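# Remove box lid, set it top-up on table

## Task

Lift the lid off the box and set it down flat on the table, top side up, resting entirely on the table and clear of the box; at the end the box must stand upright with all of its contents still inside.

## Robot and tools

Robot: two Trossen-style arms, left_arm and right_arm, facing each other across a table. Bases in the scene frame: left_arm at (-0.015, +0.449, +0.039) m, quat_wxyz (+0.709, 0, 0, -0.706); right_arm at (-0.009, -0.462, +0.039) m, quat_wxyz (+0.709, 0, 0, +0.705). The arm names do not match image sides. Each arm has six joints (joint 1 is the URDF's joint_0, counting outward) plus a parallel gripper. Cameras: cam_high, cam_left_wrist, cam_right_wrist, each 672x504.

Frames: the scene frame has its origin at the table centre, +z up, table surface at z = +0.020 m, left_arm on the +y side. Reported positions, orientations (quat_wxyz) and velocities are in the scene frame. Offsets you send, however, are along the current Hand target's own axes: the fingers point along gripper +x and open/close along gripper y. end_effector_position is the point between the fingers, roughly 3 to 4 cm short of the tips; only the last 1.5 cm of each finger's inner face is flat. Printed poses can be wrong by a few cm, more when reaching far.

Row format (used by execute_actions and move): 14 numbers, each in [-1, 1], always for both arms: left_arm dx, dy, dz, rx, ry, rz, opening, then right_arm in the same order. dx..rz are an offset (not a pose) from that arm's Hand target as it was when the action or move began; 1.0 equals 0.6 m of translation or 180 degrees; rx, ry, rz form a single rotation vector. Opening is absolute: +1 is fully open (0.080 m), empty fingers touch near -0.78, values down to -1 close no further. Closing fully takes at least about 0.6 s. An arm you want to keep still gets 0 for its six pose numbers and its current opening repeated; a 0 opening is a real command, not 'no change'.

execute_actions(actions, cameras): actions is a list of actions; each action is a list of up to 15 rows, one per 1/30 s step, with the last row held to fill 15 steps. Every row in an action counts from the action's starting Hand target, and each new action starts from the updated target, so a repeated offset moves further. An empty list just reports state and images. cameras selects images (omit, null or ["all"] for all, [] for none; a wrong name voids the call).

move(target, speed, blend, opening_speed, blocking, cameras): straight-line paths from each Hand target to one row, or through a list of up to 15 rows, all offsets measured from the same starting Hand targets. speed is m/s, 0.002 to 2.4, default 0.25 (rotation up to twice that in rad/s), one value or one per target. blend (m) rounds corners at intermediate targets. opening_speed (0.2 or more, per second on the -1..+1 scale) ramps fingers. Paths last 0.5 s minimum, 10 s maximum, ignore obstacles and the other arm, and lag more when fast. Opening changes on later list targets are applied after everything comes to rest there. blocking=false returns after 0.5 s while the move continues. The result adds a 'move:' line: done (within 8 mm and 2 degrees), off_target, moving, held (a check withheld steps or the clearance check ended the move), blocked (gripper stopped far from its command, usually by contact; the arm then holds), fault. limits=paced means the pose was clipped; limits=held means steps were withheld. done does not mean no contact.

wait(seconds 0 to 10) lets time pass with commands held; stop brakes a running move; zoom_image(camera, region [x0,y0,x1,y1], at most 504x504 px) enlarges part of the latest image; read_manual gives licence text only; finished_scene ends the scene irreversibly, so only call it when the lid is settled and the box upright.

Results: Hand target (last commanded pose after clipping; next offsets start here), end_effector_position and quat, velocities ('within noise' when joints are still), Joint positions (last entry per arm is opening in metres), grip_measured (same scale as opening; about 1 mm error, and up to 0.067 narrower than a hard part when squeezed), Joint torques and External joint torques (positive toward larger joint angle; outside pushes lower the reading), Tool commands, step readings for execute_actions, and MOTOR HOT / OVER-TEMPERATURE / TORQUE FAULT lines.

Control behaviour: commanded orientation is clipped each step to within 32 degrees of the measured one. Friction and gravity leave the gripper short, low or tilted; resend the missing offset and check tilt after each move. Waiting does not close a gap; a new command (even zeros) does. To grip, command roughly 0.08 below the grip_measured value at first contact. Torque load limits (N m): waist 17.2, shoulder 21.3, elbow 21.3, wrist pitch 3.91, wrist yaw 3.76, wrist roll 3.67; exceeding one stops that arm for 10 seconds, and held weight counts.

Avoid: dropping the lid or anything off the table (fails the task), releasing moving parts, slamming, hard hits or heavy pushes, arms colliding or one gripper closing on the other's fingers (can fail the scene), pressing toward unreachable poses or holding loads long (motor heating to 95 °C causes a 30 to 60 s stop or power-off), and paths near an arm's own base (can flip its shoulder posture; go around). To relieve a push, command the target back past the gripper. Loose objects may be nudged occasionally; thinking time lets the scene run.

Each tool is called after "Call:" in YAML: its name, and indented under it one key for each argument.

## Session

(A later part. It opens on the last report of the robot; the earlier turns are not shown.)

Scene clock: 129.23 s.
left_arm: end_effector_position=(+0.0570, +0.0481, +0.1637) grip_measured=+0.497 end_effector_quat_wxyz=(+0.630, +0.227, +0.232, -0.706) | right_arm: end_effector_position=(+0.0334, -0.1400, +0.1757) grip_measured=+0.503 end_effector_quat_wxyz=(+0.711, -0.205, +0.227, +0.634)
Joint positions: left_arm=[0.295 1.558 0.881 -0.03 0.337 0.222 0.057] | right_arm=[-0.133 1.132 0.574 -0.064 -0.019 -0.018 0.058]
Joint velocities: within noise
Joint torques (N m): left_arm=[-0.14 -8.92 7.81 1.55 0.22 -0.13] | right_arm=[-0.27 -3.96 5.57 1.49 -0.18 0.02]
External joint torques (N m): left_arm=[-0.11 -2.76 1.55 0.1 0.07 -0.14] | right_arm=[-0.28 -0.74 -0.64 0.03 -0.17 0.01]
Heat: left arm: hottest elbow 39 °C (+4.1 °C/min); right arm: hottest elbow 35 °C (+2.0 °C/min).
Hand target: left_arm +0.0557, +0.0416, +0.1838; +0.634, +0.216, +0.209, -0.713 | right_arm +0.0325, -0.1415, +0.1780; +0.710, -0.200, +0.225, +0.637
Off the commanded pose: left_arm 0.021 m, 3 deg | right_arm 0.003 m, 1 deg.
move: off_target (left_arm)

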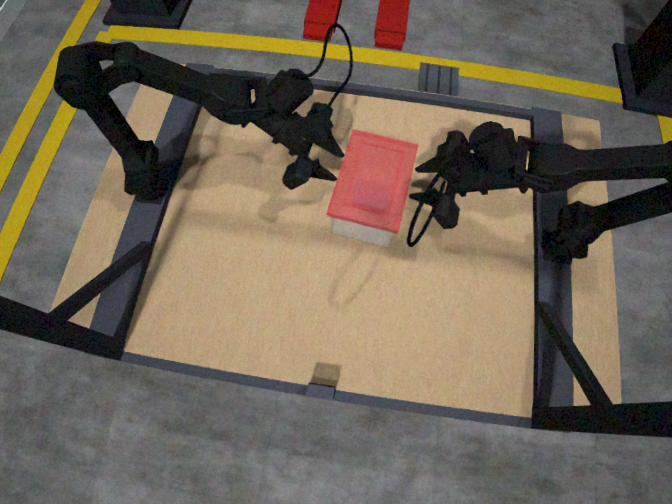

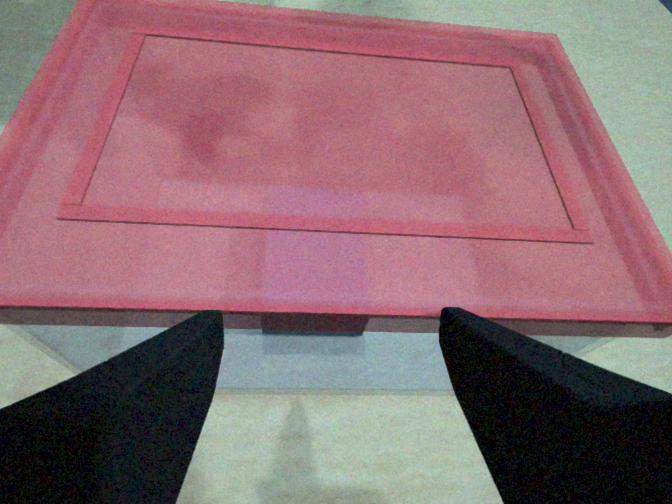

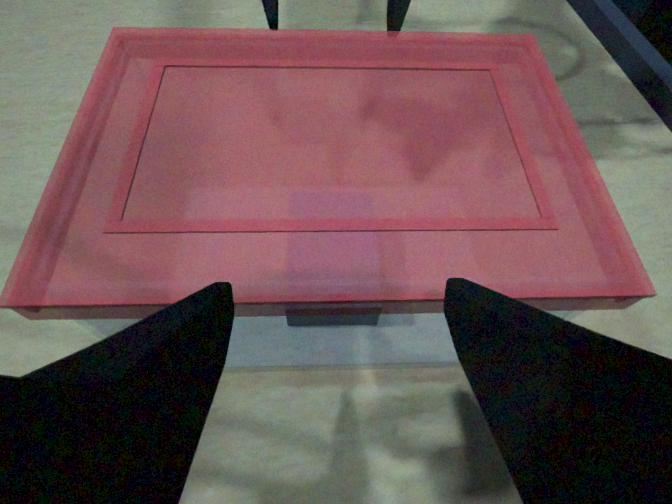

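Call:
move:
  target: [-0.004,0,0.014,0,0,0,0.5,0,0,0,0,0,0,0.5]
  speed: 0.03

Call:
zoom_image:
  camera: "cam_right_wrist"
  region: [220, 180, 460, 380]

Call:
zoom_image:
  camera: "cam_high"
  region: [290, 110, 450, 260]

Scene clock: 133.80 s.
left_arm: end_effector_position=(+0.0569, +0.0421, +0.1788) grip_measured=+0.497 end_effector_quat_wxyz=(+0.631, +0.223, +0.223, -0.709) | right_arm: end_effector_position=(+0.0334, -0.1400, +0.1757) grip_measured=+0.503 end_effector_quat_wxyz=(+0.711, -0.205, +0.227, +0.634)
Joint positions: left_arm=[0.291 1.55 0.924 -0.059 0.337 0.222 0.057] | right_arm=[-0.133 1.132 0.574 -0.064 -0.019 -0.018 0.058]
Joint velocities: within noise
Joint torques (N m): left_arm=[-0.3 -8.11 6.95 1.16 0.13 -0.18] | right_arm=[-0.28 -3.94 5.6 1.48 -0.18 0.02]
External joint torques (N m): left_arm=[-0.27 -1.9 0.56 -0.31 -0.01 -0.19] | right_arm=[-0.26 -0.72 -0.61 0.02 -0.17 0.02]
Heat: left arm: hottest elbow 39 °C (+4.0 °C/min); right arm: hottest elbow 35 °C (+2.0 °C/min).
Hand target: left_arm +0.0556, +0.0388, +0.1920; +0.634, +0.216, +0.209, -0.713 | right_arm +0.0325, -0.1415, +0.1780; +0.710, -0.200, +0.225, +0.637
Off the commanded pose: left_arm 0.014 m, 2 deg | right_arm 0.003 m, 1 deg.
move: off_target (left_arm)

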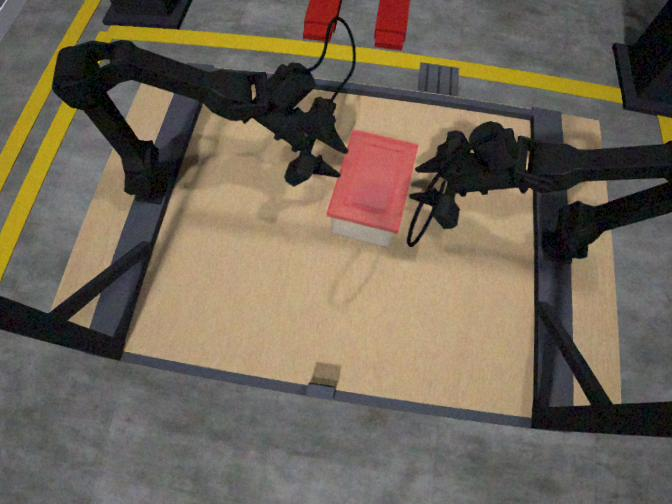

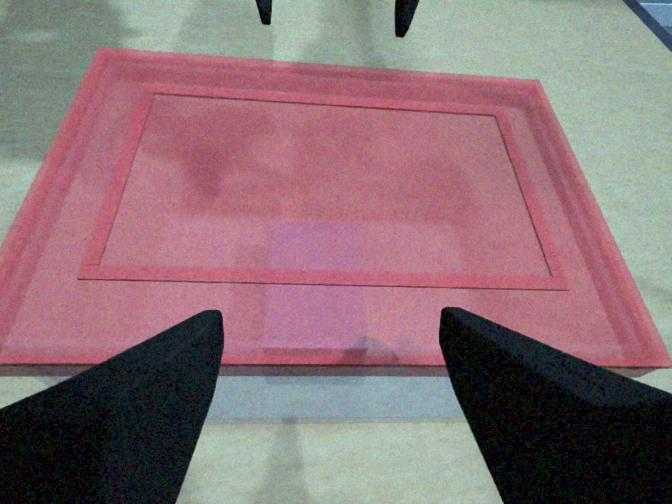

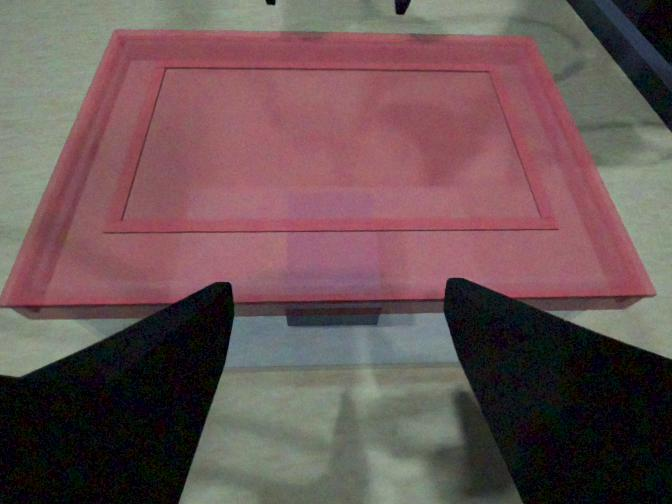

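Scaled by 2.100.

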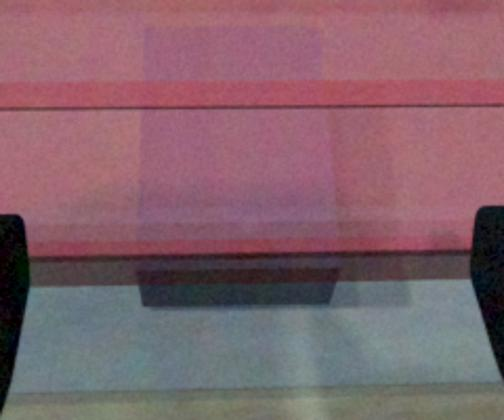

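Scaled by 3.150.

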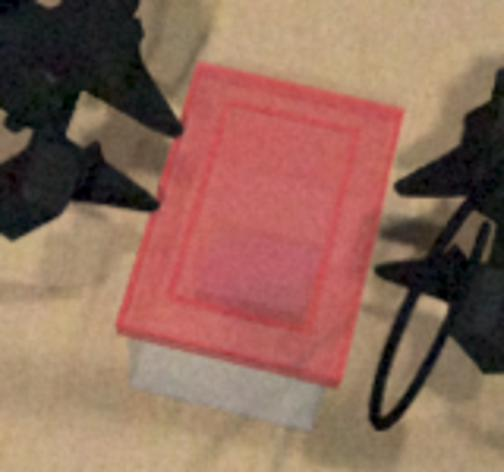

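Call:
move:
  target:
    - [-0.1425,0,-0.0633,0.245,-0.0587,0.0587,0.5,0,0,0,0,0,0,0.5]
    - [-0.09,-0.004,-0.09,0.49,-0.1175,0.1175,0.33,0,0,0,0,0,0,0.5]
    - [-0.020,-0.0075,-0.126,0.49,-0.1175,0.1175,0.33,0,0,0,0,0,0,0.5]
  speed: [0.3,0.3,0.1]

Scene clock: 144.50 s.
left_arm: end_effector_position=(+0.0540, +0.0950, +0.1332) grip_measured=+0.333 end_effector_quat_wxyz=(+0.434, +0.504, -0.484, -0.568) | right_arm: end_effector_position=(+0.0334, -0.1400, +0.1757) grip_measured=+0.503 end_effector_quat_wxyz=(+0.711, -0.205, +0.227, +0.634)
Joint positions: left_arm=[0.39 1.741 0.306 1.258 0.504 1.633 0.05] | right_arm=[-0.133 1.132 0.574 -0.064 -0.019 -0.018 0.058]
Joint velocities: within noise
Joint torques (N m): left_arm=[-0.23 -4.32 3.71 2.02 0 -0.22] | right_arm=[-0.26 -3.96 5.57 1.48 -0.17 0.02]
External joint torques (N m): left_arm=[-0.23 0.53 0.13 0.45 -0.06 -0.17] | right_arm=[-0.26 -0.72 -0.68 0.01 -0.16 0.02]
Heat: left arm: hottest elbow 38 °C (+3.0 °C/min); right arm: hottest elbow 34 °C (+1.0 °C/min).
Hand target: left_arm +0.0556, +0.0922, +0.1370; +0.439, +0.501, -0.487, -0.565 | right_arm +0.0325, -0.1415, +0.1780; +0.710, -0.200, +0.225, +0.637
Off the commanded pose: left_arm 0.005 m, 1 deg | right_arm 0.003 m, 1 deg.
move: done

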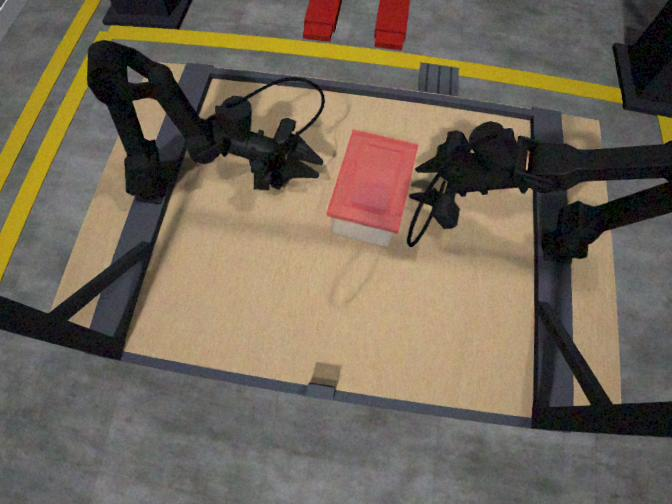

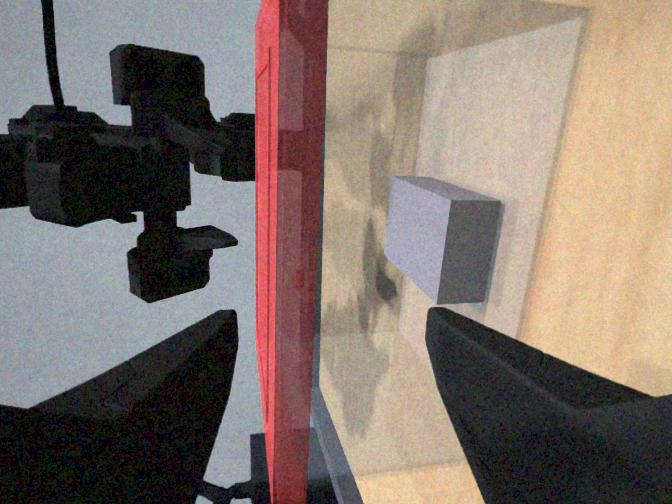

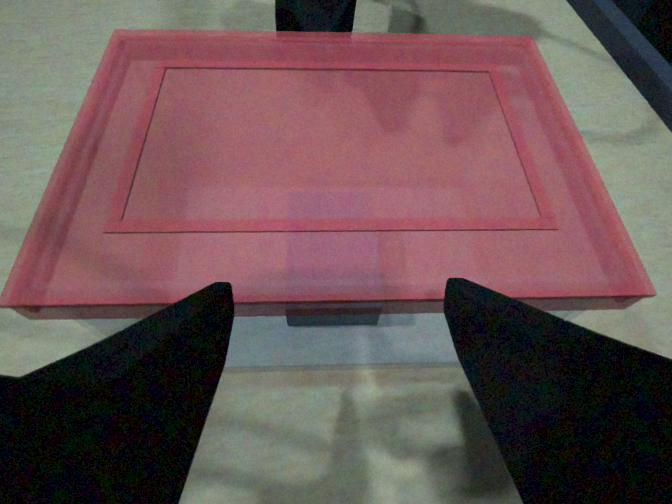

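Call:
move:
  target: [0.047,0.0235,0,0,0,0,0.33,0,0,0,0,0,0,0.5]
  speed: 0.08
  cameras: ["cam_left_wrist","cam_right_wrist"]

Scene clock: 147.67 s.
left_arm: end_effector_position=(+0.0510, +0.0657, +0.1442) grip_measured=+0.333 end_effector_quat_wxyz=(+0.435, +0.504, -0.486, -0.566) | right_arm: end_effector_position=(+0.0334, -0.1400, +0.1757) grip_measured=+0.503 end_effector_quat_wxyz=(+0.711, -0.205, +0.227, +0.634)
Joint positions: left_arm=[0.334 1.756 0.417 1.175 0.447 1.624 0.05] | right_arm=[-0.133 1.132 0.574 -0.064 -0.019 -0.018 0.058]
Joint velocities: within noise
Joint torques (N m): left_arm=[-0.22 -4.86 4.42 1.29 -0.01 -0.28] | right_arm=[-0.26 -3.95 5.58 1.48 -0.17 0.02]
External joint torques (N m): left_arm=[-0.21 0.62 0.32 -0.33 -0.07 -0.23] | right_arm=[-0.24 -0.69 -0.7 0 -0.17 0.02]
Heat: left arm: hottest elbow 38 °C (+4.0 °C/min); right arm: hottest elbow 34 °C (+0.0 °C/min).
Hand target: left_arm +0.0526, +0.0625, +0.1471; +0.439, +0.501, -0.487, -0.565 | right_arm +0.0325, -0.1415, +0.1780; +0.710, -0.200, +0.225, +0.637
Off the commanded pose: left_arm 0.005 m, 1 deg | right_arm 0.003 m, 1 deg.
move: done
Images, in order (width x height): cam_left_wrist 672x504, cam_right_wrist 672x504.

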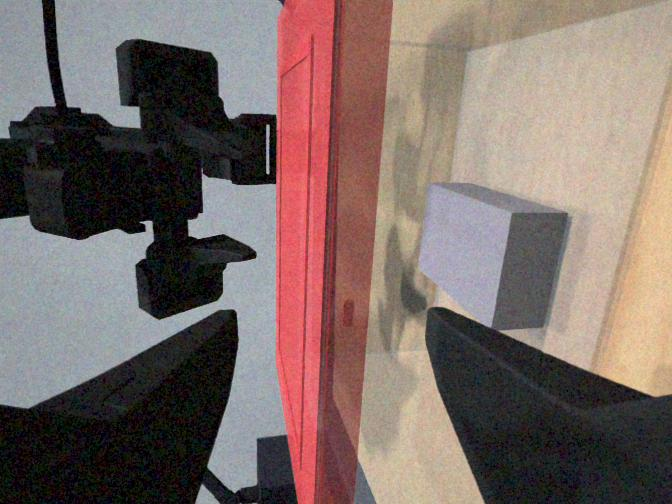

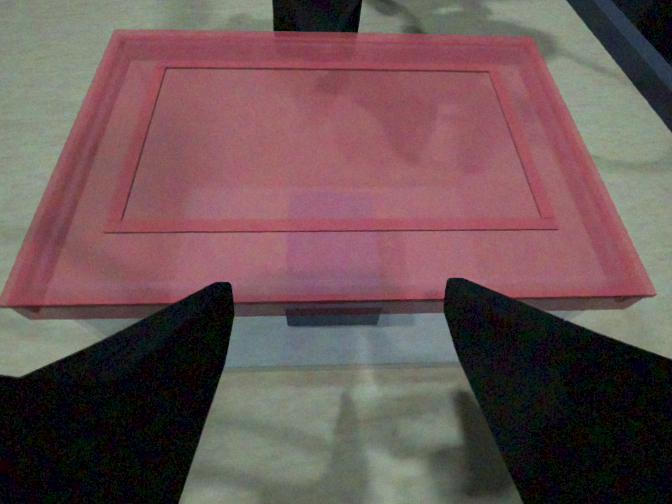

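Call:
move:
  target: [0.020,-0.004,0,0,0,0,0.33,0,0,0,0,0,0,0.5]
  speed: 0.05
  cameras: ["cam_left_wrist","cam_right_wrist"]

Scene clock: 150.30 s.
left_arm: end_effector_position=(+0.0505, +0.0546, +0.1387) grip_measured=+0.333 end_effector_quat_wxyz=(+0.434, +0.506, -0.483, -0.568) | right_arm: end_effector_position=(+0.0334, -0.1400, +0.1757) grip_measured=+0.503 end_effector_quat_wxyz=(+0.711, -0.205, +0.227, +0.634)
Joint positions: left_arm=[0.317 1.805 0.456 1.177 0.429 1.621 0.05] | right_arm=[-0.133 1.132 0.574 -0.064 -0.019 -0.018 0.058]
Joint velocities: within noise
Joint torques (N m): left_arm=[-0.26 -5.17 4.35 2.05 -0.01 -0.28] | right_arm=[-0.27 -3.93 5.58 1.49 -0.17 0.02]
External joint torques (N m): left_arm=[-0.25 0.57 0.36 0.46 -0.06 -0.23] | right_arm=[-0.26 -0.65 -0.72 0 -0.17 0.02]
Heat: left arm: hottest elbow 37 °C (+3.0 °C/min); right arm: hottest elbow 34 °C (+0.0 °C/min).
Hand target: left_arm +0.0512, +0.0510, +0.1431; +0.439, +0.501, -0.487, -0.565 | right_arm +0.0325, -0.1415, +0.1780; +0.710, -0.200, +0.225, +0.637
Off the commanded pose: left_arm 0.006 m, 1 deg | right_arm 0.003 m, 1 deg.
move: done
Images, in order (width x height): cam_left_wrist 672x504, cam_right_wrist 672x504.

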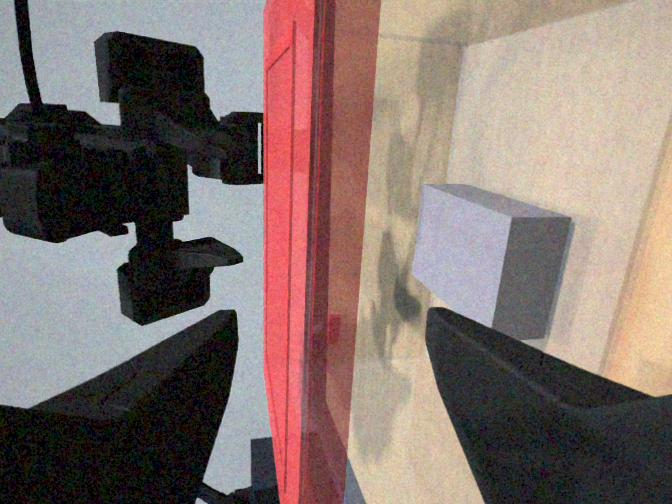

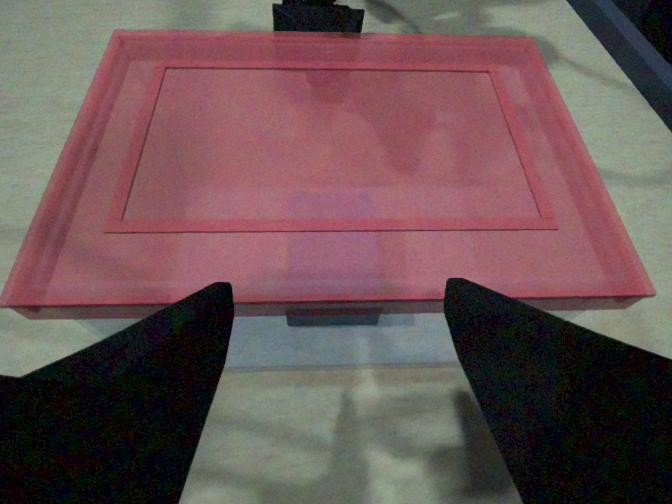

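Call:
zoom_image:
  camera: "cam_right_wrist"
  region: [240, 0, 400, 110]

Call:
zoom_image:
  camera: "cam_left_wrist"
  region: [220, 200, 460, 400]

Scaled by 3.150.

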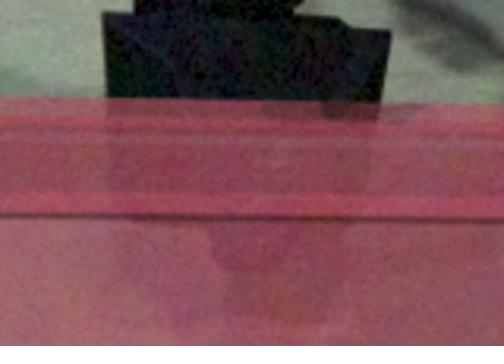

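Scaled by 2.100.

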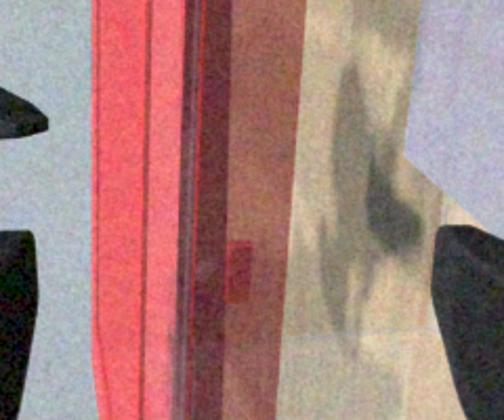

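Call:
move:
  target: [0.018,-0.003,0,0,0,0,0.33,0,0,0,0,0,0,0.5]
  speed: 0.05
  cameras: ["cam_high","cam_left_wrist","cam_right_wrist"]

Call:
zoom_image:
  camera: "cam_high"
  region: [270, 110, 430, 260]

Scene clock: 154.60 s.
left_arm: end_effector_position=(+0.0516, +0.0449, +0.1351) grip_measured=+0.333 end_effector_quat_wxyz=(+0.435, +0.508, -0.481, -0.567) | right_arm: end_effector_position=(+0.0334, -0.1400, +0.1757) grip_measured=+0.503 end_effector_quat_wxyz=(+0.711, -0.205, +0.227, +0.634)
Joint positions: left_arm=[0.306 1.847 0.492 1.183 0.412 1.619 0.05] | right_arm=[-0.133 1.132 0.574 -0.064 -0.019 -0.018 0.058]
Joint velocities: within noise
Joint torques (N m): left_arm=[-0.29 -5.37 4.43 2.05 0 -0.27] | right_arm=[-0.28 -3.96 5.58 1.48 -0.18 0.02]
External joint torques (N m): left_arm=[-0.36 0.61 0.46 0.47 -0.04 -0.22] | right_arm=[-0.28 -0.72 -0.66 0.01 -0.17 0.02]
Heat: left arm: hottest elbow 36 °C (+1.0 °C/min); right arm: hottest elbow 34 °C (+0.0 °C/min).
Hand target: left_arm +0.0500, +0.0407, +0.1398; +0.439, +0.501, -0.487, -0.565 | right_arm +0.0325, -0.1415, +0.1780; +0.710, -0.200, +0.225, +0.637
Off the commanded pose: left_arm 0.007 m, 1 deg | right_arm 0.003 m, 1 deg.
move: done

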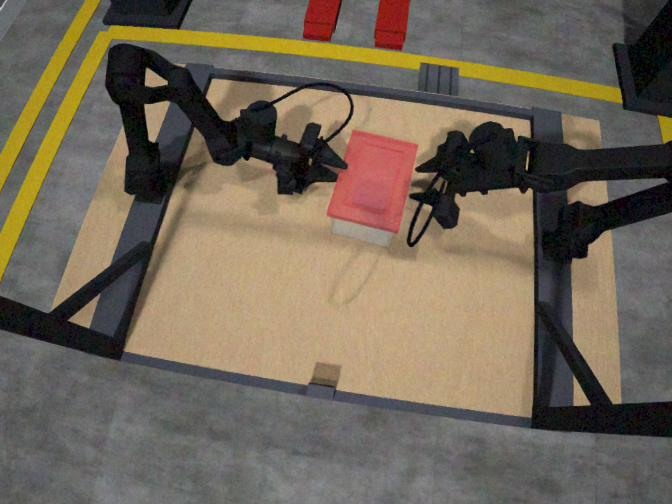

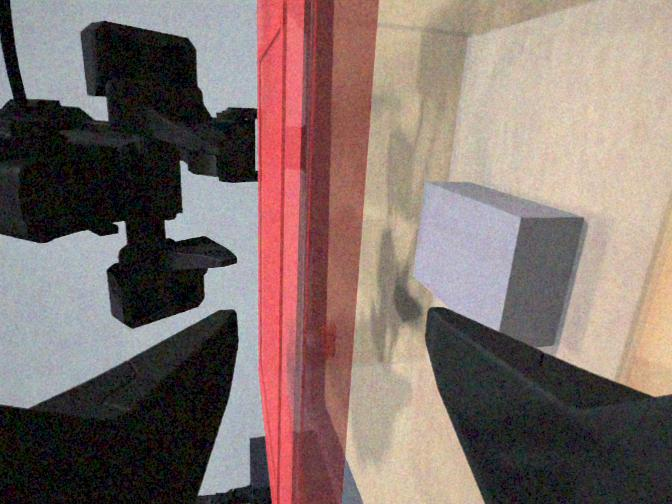

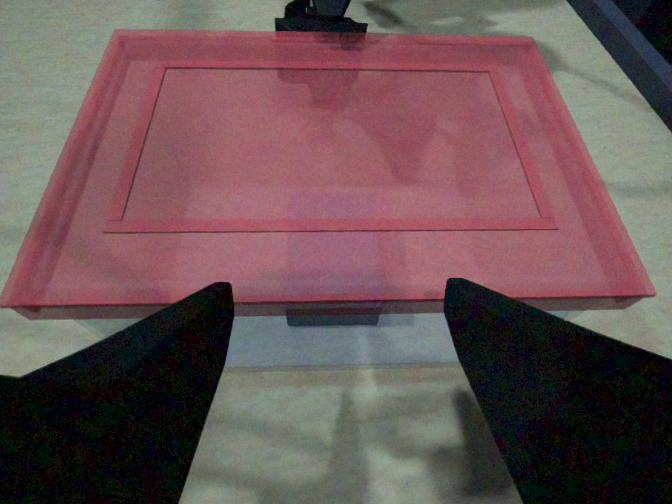

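Scaled by 3.150.

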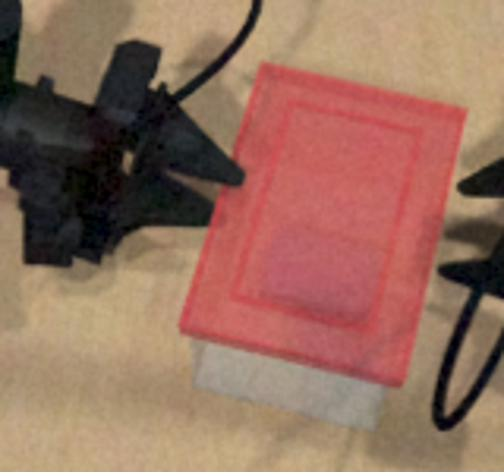

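Call:
move:
  target: [0,0,0,0,0,0,-0.55,0,0,0,0,0,0,0.5]
  opening_speed: 0.7
  speed: 0.05
  cameras: ["cam_high","cam_left_wrist","cam_right_wrist"]

Scene clock: 157.70 s.
left_arm: end_effector_position=(+0.0520, +0.0436, +0.1363) grip_measured=-0.493 end_effector_quat_wxyz=(+0.436, +0.505, -0.485, -0.565) | right_arm: end_effector_position=(+0.0334, -0.1400, +0.1757) grip_measured=+0.503 end_effector_quat_wxyz=(+0.711, -0.205, +0.227, +0.634)
Joint positions: left_arm=[0.307 1.853 0.496 1.194 0.416 1.618 0.013] | right_arm=[-0.133 1.132 0.574 -0.064 -0.019 -0.018 0.058]
Joint velocities: within noise
Joint torques (N m): left_arm=[-0.28 -6.09 3.91 1.28 -0.01 -0.27] | right_arm=[-0.27 -3.92 5.59 1.48 -0.18 0.02]
External joint torques (N m): left_arm=[-0.32 0.03 -0.13 -0.34 -0.05 -0.22] | right_arm=[-0.31 -0.66 -0.68 0 -0.16 0.02]
Heat: left arm: hottest wrist pitch 37 °C (+1.0 °C/min); right arm: hottest elbow 34 °C (+0.0 °C/min).
Hand target: left_arm +0.0500, +0.0407, +0.1398; +0.439, +0.501, -0.487, -0.565 | right_arm +0.0325, -0.1415, +0.1780; +0.710, -0.200, +0.225, +0.637
Off the commanded pose: left_arm 0.005 m, 1 deg | right_arm 0.003 m, 1 deg.
move: done

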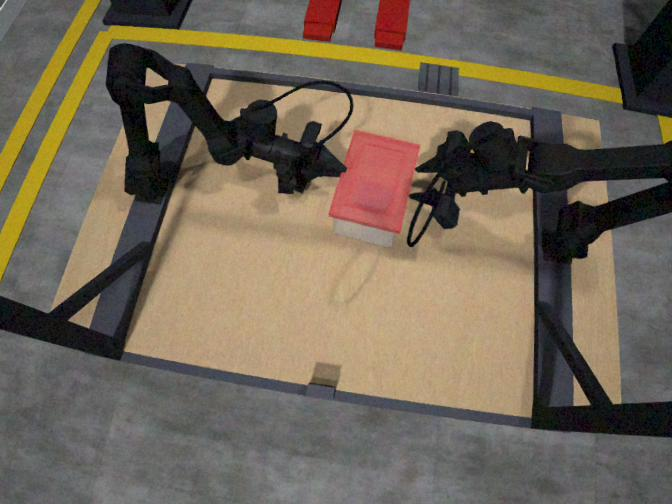

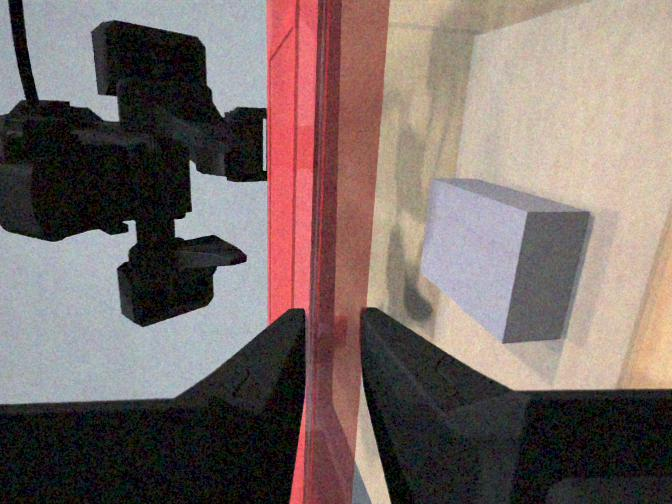

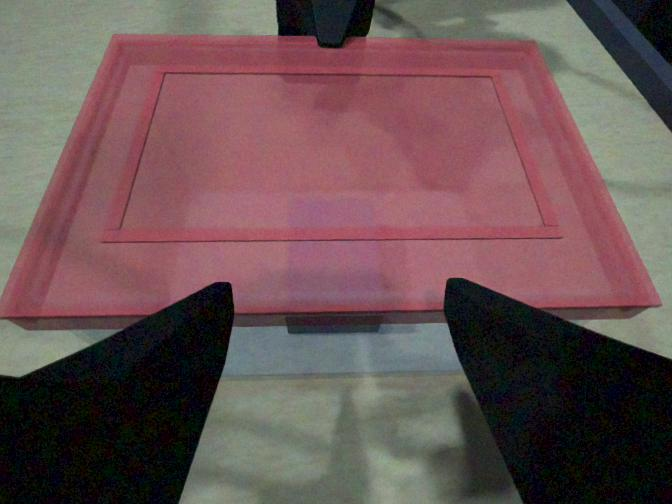

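Call:
move:
  target: [-0.0046,0.033,0,0,0,-0.02,-0.62,0,0,0,0,0,0,0.5]
  speed: 0.04
  cameras: ["cam_high","cam_left_wrist","cam_right_wrist"]

Scene clock: 161.00 s.
left_arm: end_effector_position=(+0.0521, +0.0438, +0.1463) grip_measured=-0.493 end_effector_quat_wxyz=(+0.417, +0.522, -0.456, -0.587) | right_arm: end_effector_position=(+0.0334, -0.1400, +0.1757) grip_measured=+0.503 end_effector_quat_wxyz=(+0.711, -0.205, +0.227, +0.634)
Joint positions: left_arm=[0.304 1.725 0.536 0.933 0.406 1.635 0.013] | right_arm=[-0.133 1.132 0.574 -0.064 -0.019 -0.018 0.058]
Joint velocities: within noise
Joint torques (N m): left_arm=[-0.27 -8.57 5.04 1.29 0.14 0.04] | right_arm=[-0.27 -3.96 5.57 1.49 -0.18 0.02]
External joint torques (N m): left_arm=[-0.28 -2.65 0.29 -0.32 0.07 0.09] | right_arm=[-0.25 -0.74 -0.63 0.03 -0.17 0.01]
Heat: left arm: hottest elbow 36 °C (+0.0 °C/min); right arm: hottest elbow 34 °C (-1.0 °C/min).
Hand target: left_arm +0.0505, +0.0406, +0.1598; +0.421, +0.516, -0.471, -0.578 | right_arm +0.0325, -0.1415, +0.1780; +0.710, -0.200, +0.225, +0.637
Off the commanded pose: left_arm 0.014 m, 2 deg | right_arm 0.003 m, 1 deg.
move: off_target (left_arm)

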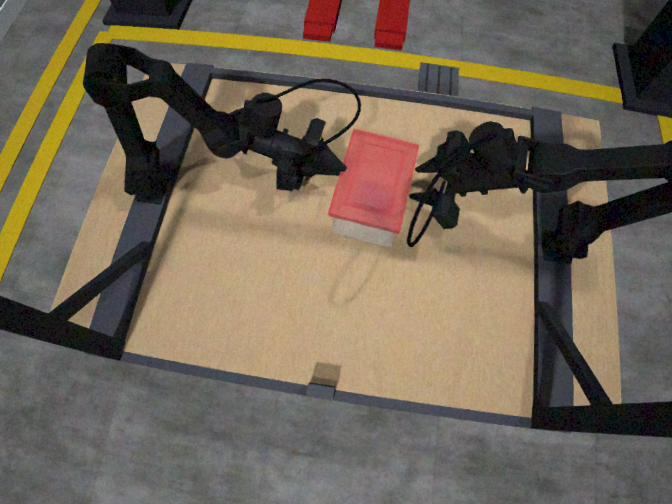

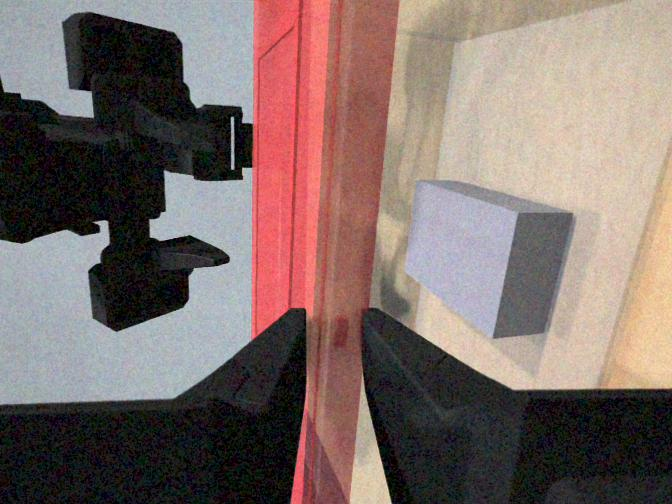

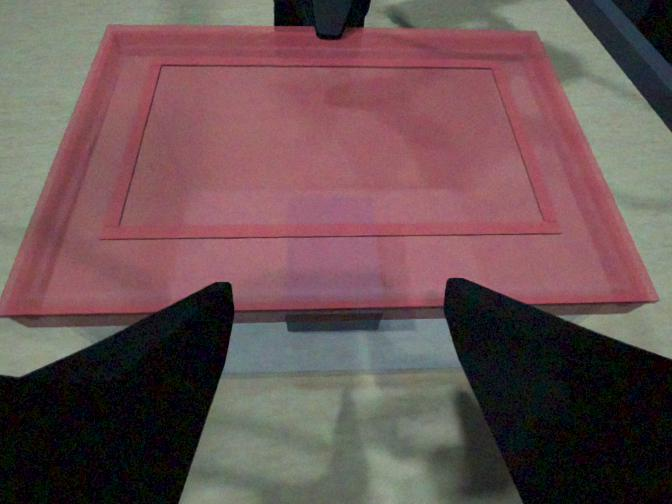

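Call:
move:
  target: [-0.01,0.058,0,0,0,-0.05,-0.62,0,0,0,0,0,0,0.5]
  speed: 0.04
  cameras: ["cam_high","cam_left_wrist","cam_right_wrist"]

Scene clock: 164.50 s.
left_arm: end_effector_position=(+0.0507, +0.0415, +0.1807) grip_measured=-0.493 end_effector_quat_wxyz=(+0.368, +0.555, -0.415, -0.619) | right_arm: end_effector_position=(+0.0334, -0.1400, +0.1757) grip_measured=+0.503 end_effector_quat_wxyz=(+0.711, -0.205, +0.227, +0.634)
Joint positions: left_arm=[0.292 1.537 0.707 0.405 0.384 1.697 0.013] | right_arm=[-0.133 1.132 0.574 -0.064 -0.019 -0.018 0.058]
Joint velocities: within noise
Joint torques (N m): left_arm=[-0.24 -8.32 6.33 1.2 0.19 0.1] | right_arm=[-0.25 -3.95 5.58 1.48 -0.17 0.02]
External joint torques (N m): left_arm=[-0.26 -2.54 0.26 -0.38 0.07 0.15] | right_arm=[-0.22 -0.76 -0.61 0.03 -0.17 0.02]
Heat: left arm: hottest elbow 36 °C (-1.0 °C/min); right arm: hottest elbow 34 °C (-2.0 °C/min).
Hand target: left_arm +0.0512, +0.0394, +0.1951; +0.375, +0.551, -0.429, -0.610 | right_arm +0.0325, -0.1415, +0.1780; +0.710, -0.200, +0.225, +0.637
Off the commanded pose: left_arm 0.015 m, 2 deg | right_arm 0.003 m, 1 deg.
move: off_target (left_arm)

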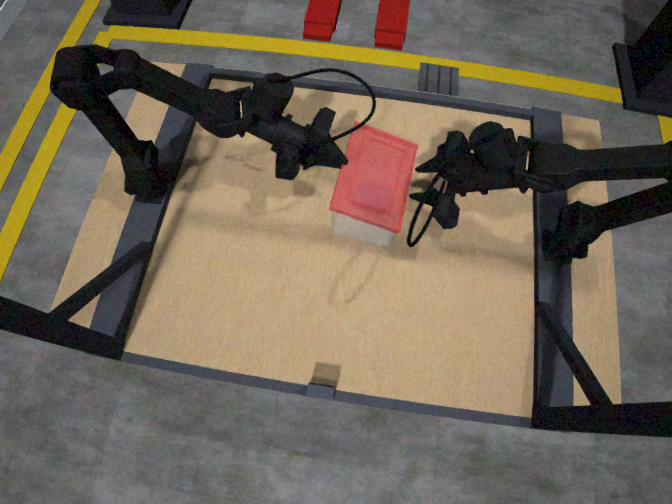

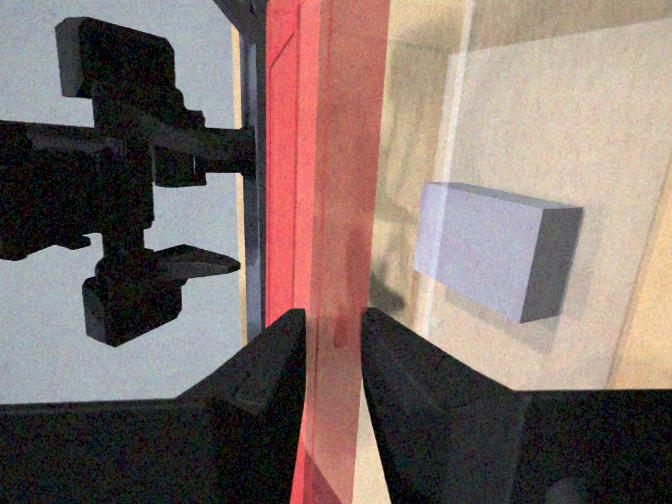

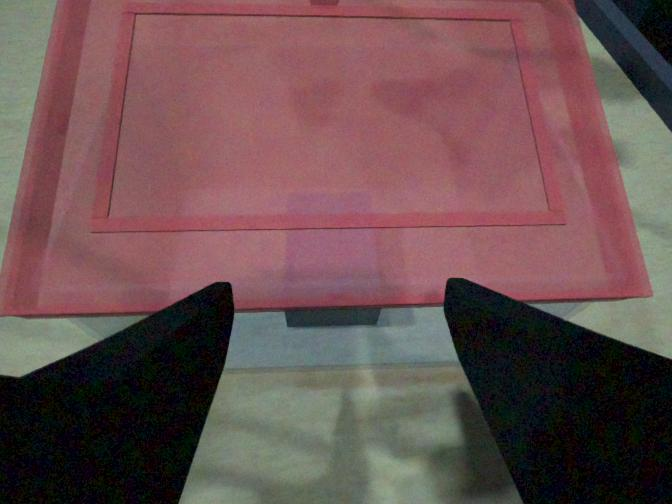

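Call:
move:
  target: [-0.035,0.094,0,0,0,-0.06,-0.62,-0.15,0,0.05,0,0,0,0.5]
  speed: 0.06

Scene clock: 171.53 s.
left_arm: end_effector_position=(+0.0518, +0.0408, +0.2397) grip_measured=-0.493 end_effector_quat_wxyz=(+0.308, +0.591, -0.360, -0.653) | right_arm: end_effector_position=(+0.0260, -0.1992, +0.2399) grip_measured=+0.503 end_effector_quat_wxyz=(+0.707, -0.213, +0.238, +0.631)
Joint positions: left_arm=[0.281 1.468 1.056 -0.214 0.347 1.762 0.013] | right_arm=[-0.14 0.83 0.728 -0.549 -0.027 -0.021 0.058]
Joint velocities: within noise
Joint torques (N m): left_arm=[-0.21 -7.88 7.53 1.29 0.16 0.15] | right_arm=[-0.29 -2.14 9.5 1.46 -0.28 -0.13]
External joint torques (N m): left_arm=[-0.19 -1.97 0.82 -0.19 0 0.19] | right_arm=[-0.27 -0.56 3.16 0.02 -0.27 -0.13]
Heat: left arm: hottest elbow 36 °C (-2.0 °C/min); right arm: hottest elbow 34 °C (-1.0 °C/min).
Hand target: left_arm +0.0526, +0.0391, +0.2552; +0.315, +0.589, -0.375, -0.642 | right_arm +0.0265, -0.1976, +0.2543; +0.710, -0.200, +0.225, +0.637
Off the commanded pose: left_arm 0.016 m, 2 deg | right_arm 0.014 m, 2 deg.
move: off_target (left_arm, right_arm)

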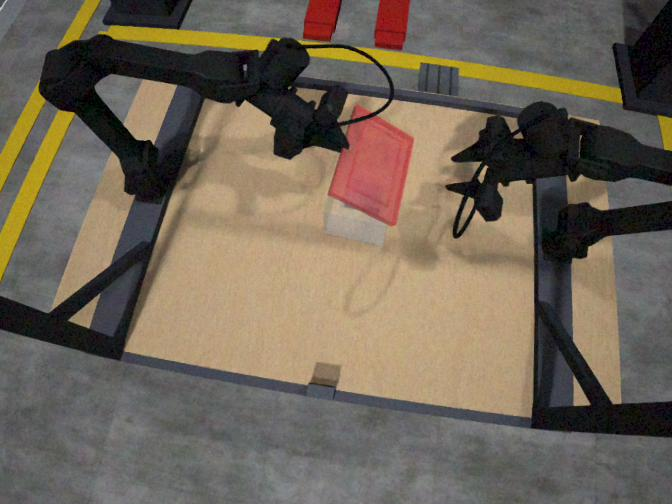

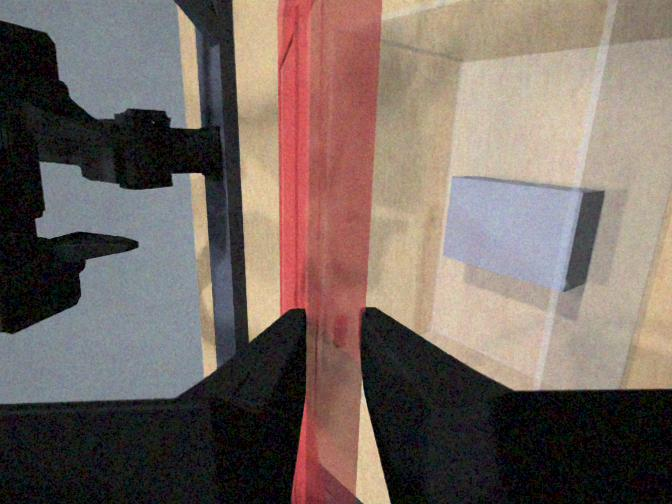

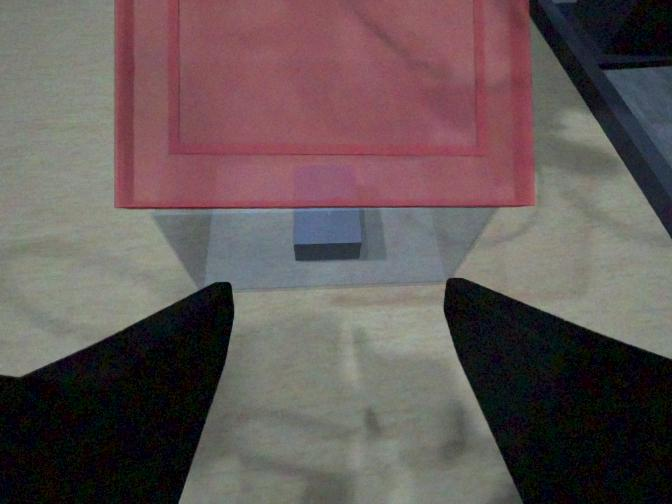

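Call:
move:
  target:
    - [-0.026,0.043,0.001,0,0,0,-0.62,0,0,0,0,0,0,0.5]
    - [-0.0325,0.028,0.413,0,0,0,-0.62,0,0,0,0,0,0,0.5]
  speed: [0.08,0.12]

Scene clock: 178.93 s.
left_arm: end_effector_position=(-0.1919, +0.0773, +0.2768) grip_measured=-0.493 end_effector_quat_wxyz=(+0.303, +0.595, -0.376, -0.643) | right_arm: end_effector_position=(+0.0260, -0.1992, +0.2399) grip_measured=+0.503 end_effector_quat_wxyz=(+0.707, -0.213, +0.238, +0.631)
Joint positions: left_arm=[-0.582 1.445 1.174 -0.346 -0.375 1.306 0.013] | right_arm=[-0.14 0.83 0.728 -0.549 -0.027 -0.021 0.058]
Joint velocities: within noise
Joint torques (N m): left_arm=[0.06 -5.66 7.82 1.35 -0.28 -0.29] | right_arm=[-0.3 -2.11 9.51 1.47 -0.27 -0.12]
External joint torques (N m): left_arm=[0.05 0.15 1.04 -0.16 -0.17 -0.25] | right_arm=[-0.28 -0.53 3.17 0.03 -0.26 -0.12]
Heat: left arm: hottest elbow 37 °C (-2.0 °C/min); right arm: hottest elbow 35 °C (+0.0 °C/min).
Hand target: left_arm -0.1922, +0.0742, +0.2856; +0.315, +0.589, -0.375, -0.642 | right_arm +0.0265, -0.1976, +0.2543; +0.710, -0.200, +0.225, +0.637
Off the commanded pose: left_arm 0.009 m, 2 deg | right_arm 0.014 m, 2 deg.
move: off_target (left_arm, right_arm)

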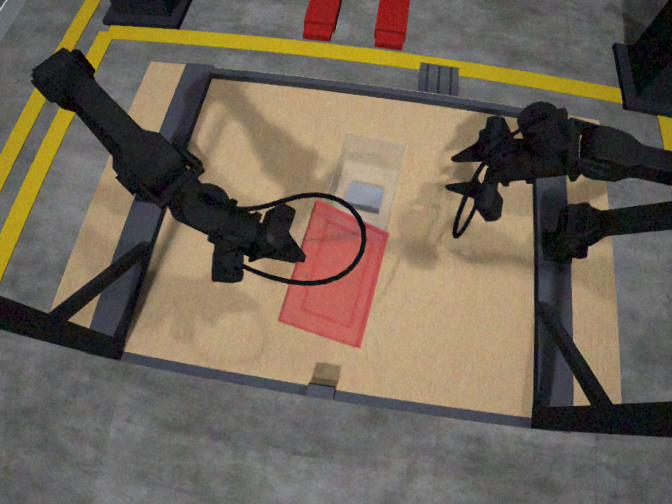

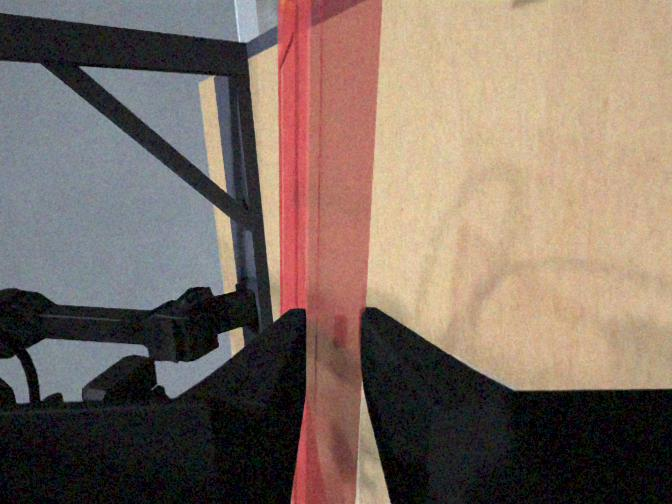

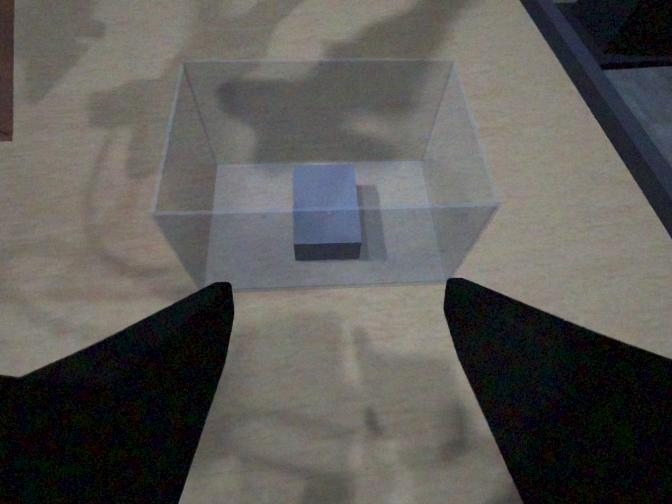

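Call:
move:
  target: [0.134,-0.220,-0.0065,0,0,0,-0.62,0,0,0,0,0,0,0.5]
  speed: 0.12

Call:
zoom_image:
  camera: "cam_high"
  region: [230, 180, 430, 380]

Scene clock: 183.27 s.
left_arm: end_effector_position=(-0.1923, +0.0766, +0.1284) grip_measured=-0.493 end_effector_quat_wxyz=(+0.306, +0.593, -0.376, -0.643) | right_arm: end_effector_position=(+0.0260, -0.1992, +0.2399) grip_measured=+0.503 end_effector_quat_wxyz=(+0.707, -0.213, +0.238, +0.631)
Joint positions: left_arm=[-0.582 1.656 0.737 0.31 -0.375 1.305 0.013] | right_arm=[-0.14 0.83 0.728 -0.549 -0.027 -0.021 0.058]
Joint velocities: within noise
Joint torques (N m): left_arm=[0.12 -6.06 4.7 2.11 -0.25 -0.25] | right_arm=[-0.28 -2.12 9.53 1.47 -0.27 -0.13]
External joint torques (N m): left_arm=[0.08 0.33 -1.04 0.57 -0.14 -0.2] | right_arm=[-0.29 -0.5 3.14 0.02 -0.26 -0.13]
Heat: left arm: hottest elbow 37 °C (-2.0 °C/min); right arm: hottest elbow 35 °C (+0.0 °C/min).
Hand target: left_arm -0.1920, +0.0742, +0.1310; +0.315, +0.589, -0.375, -0.642 | right_arm +0.0265, -0.1976, +0.2543; +0.710, -0.200, +0.225, +0.637
Off the commanded pose: left_arm 0.004 m, 1 deg | right_arm 0.014 m, 2 deg.
move: off_target (right_arm)

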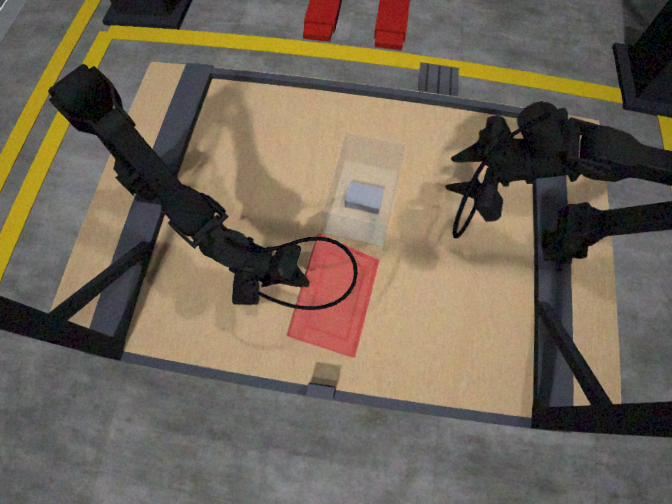

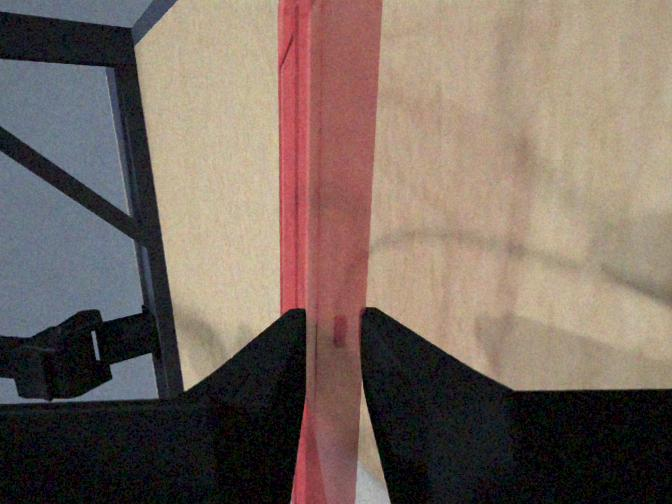

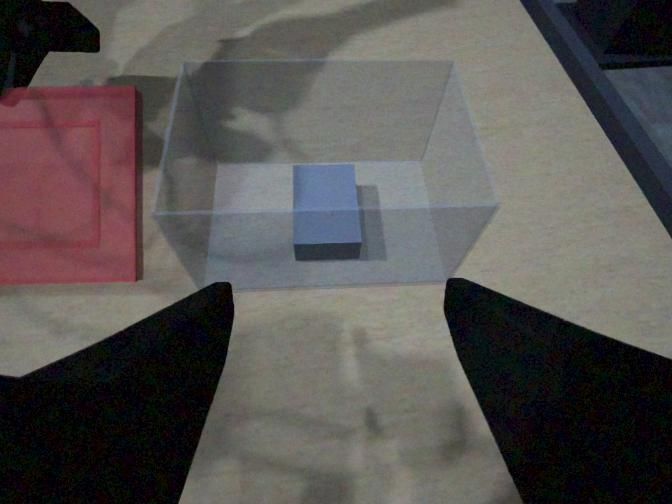

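Scaled by 2.520.

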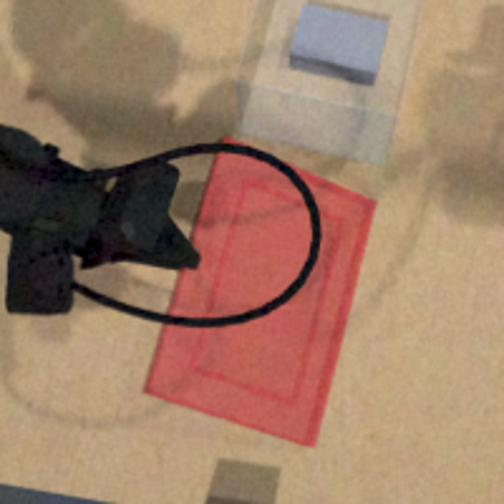

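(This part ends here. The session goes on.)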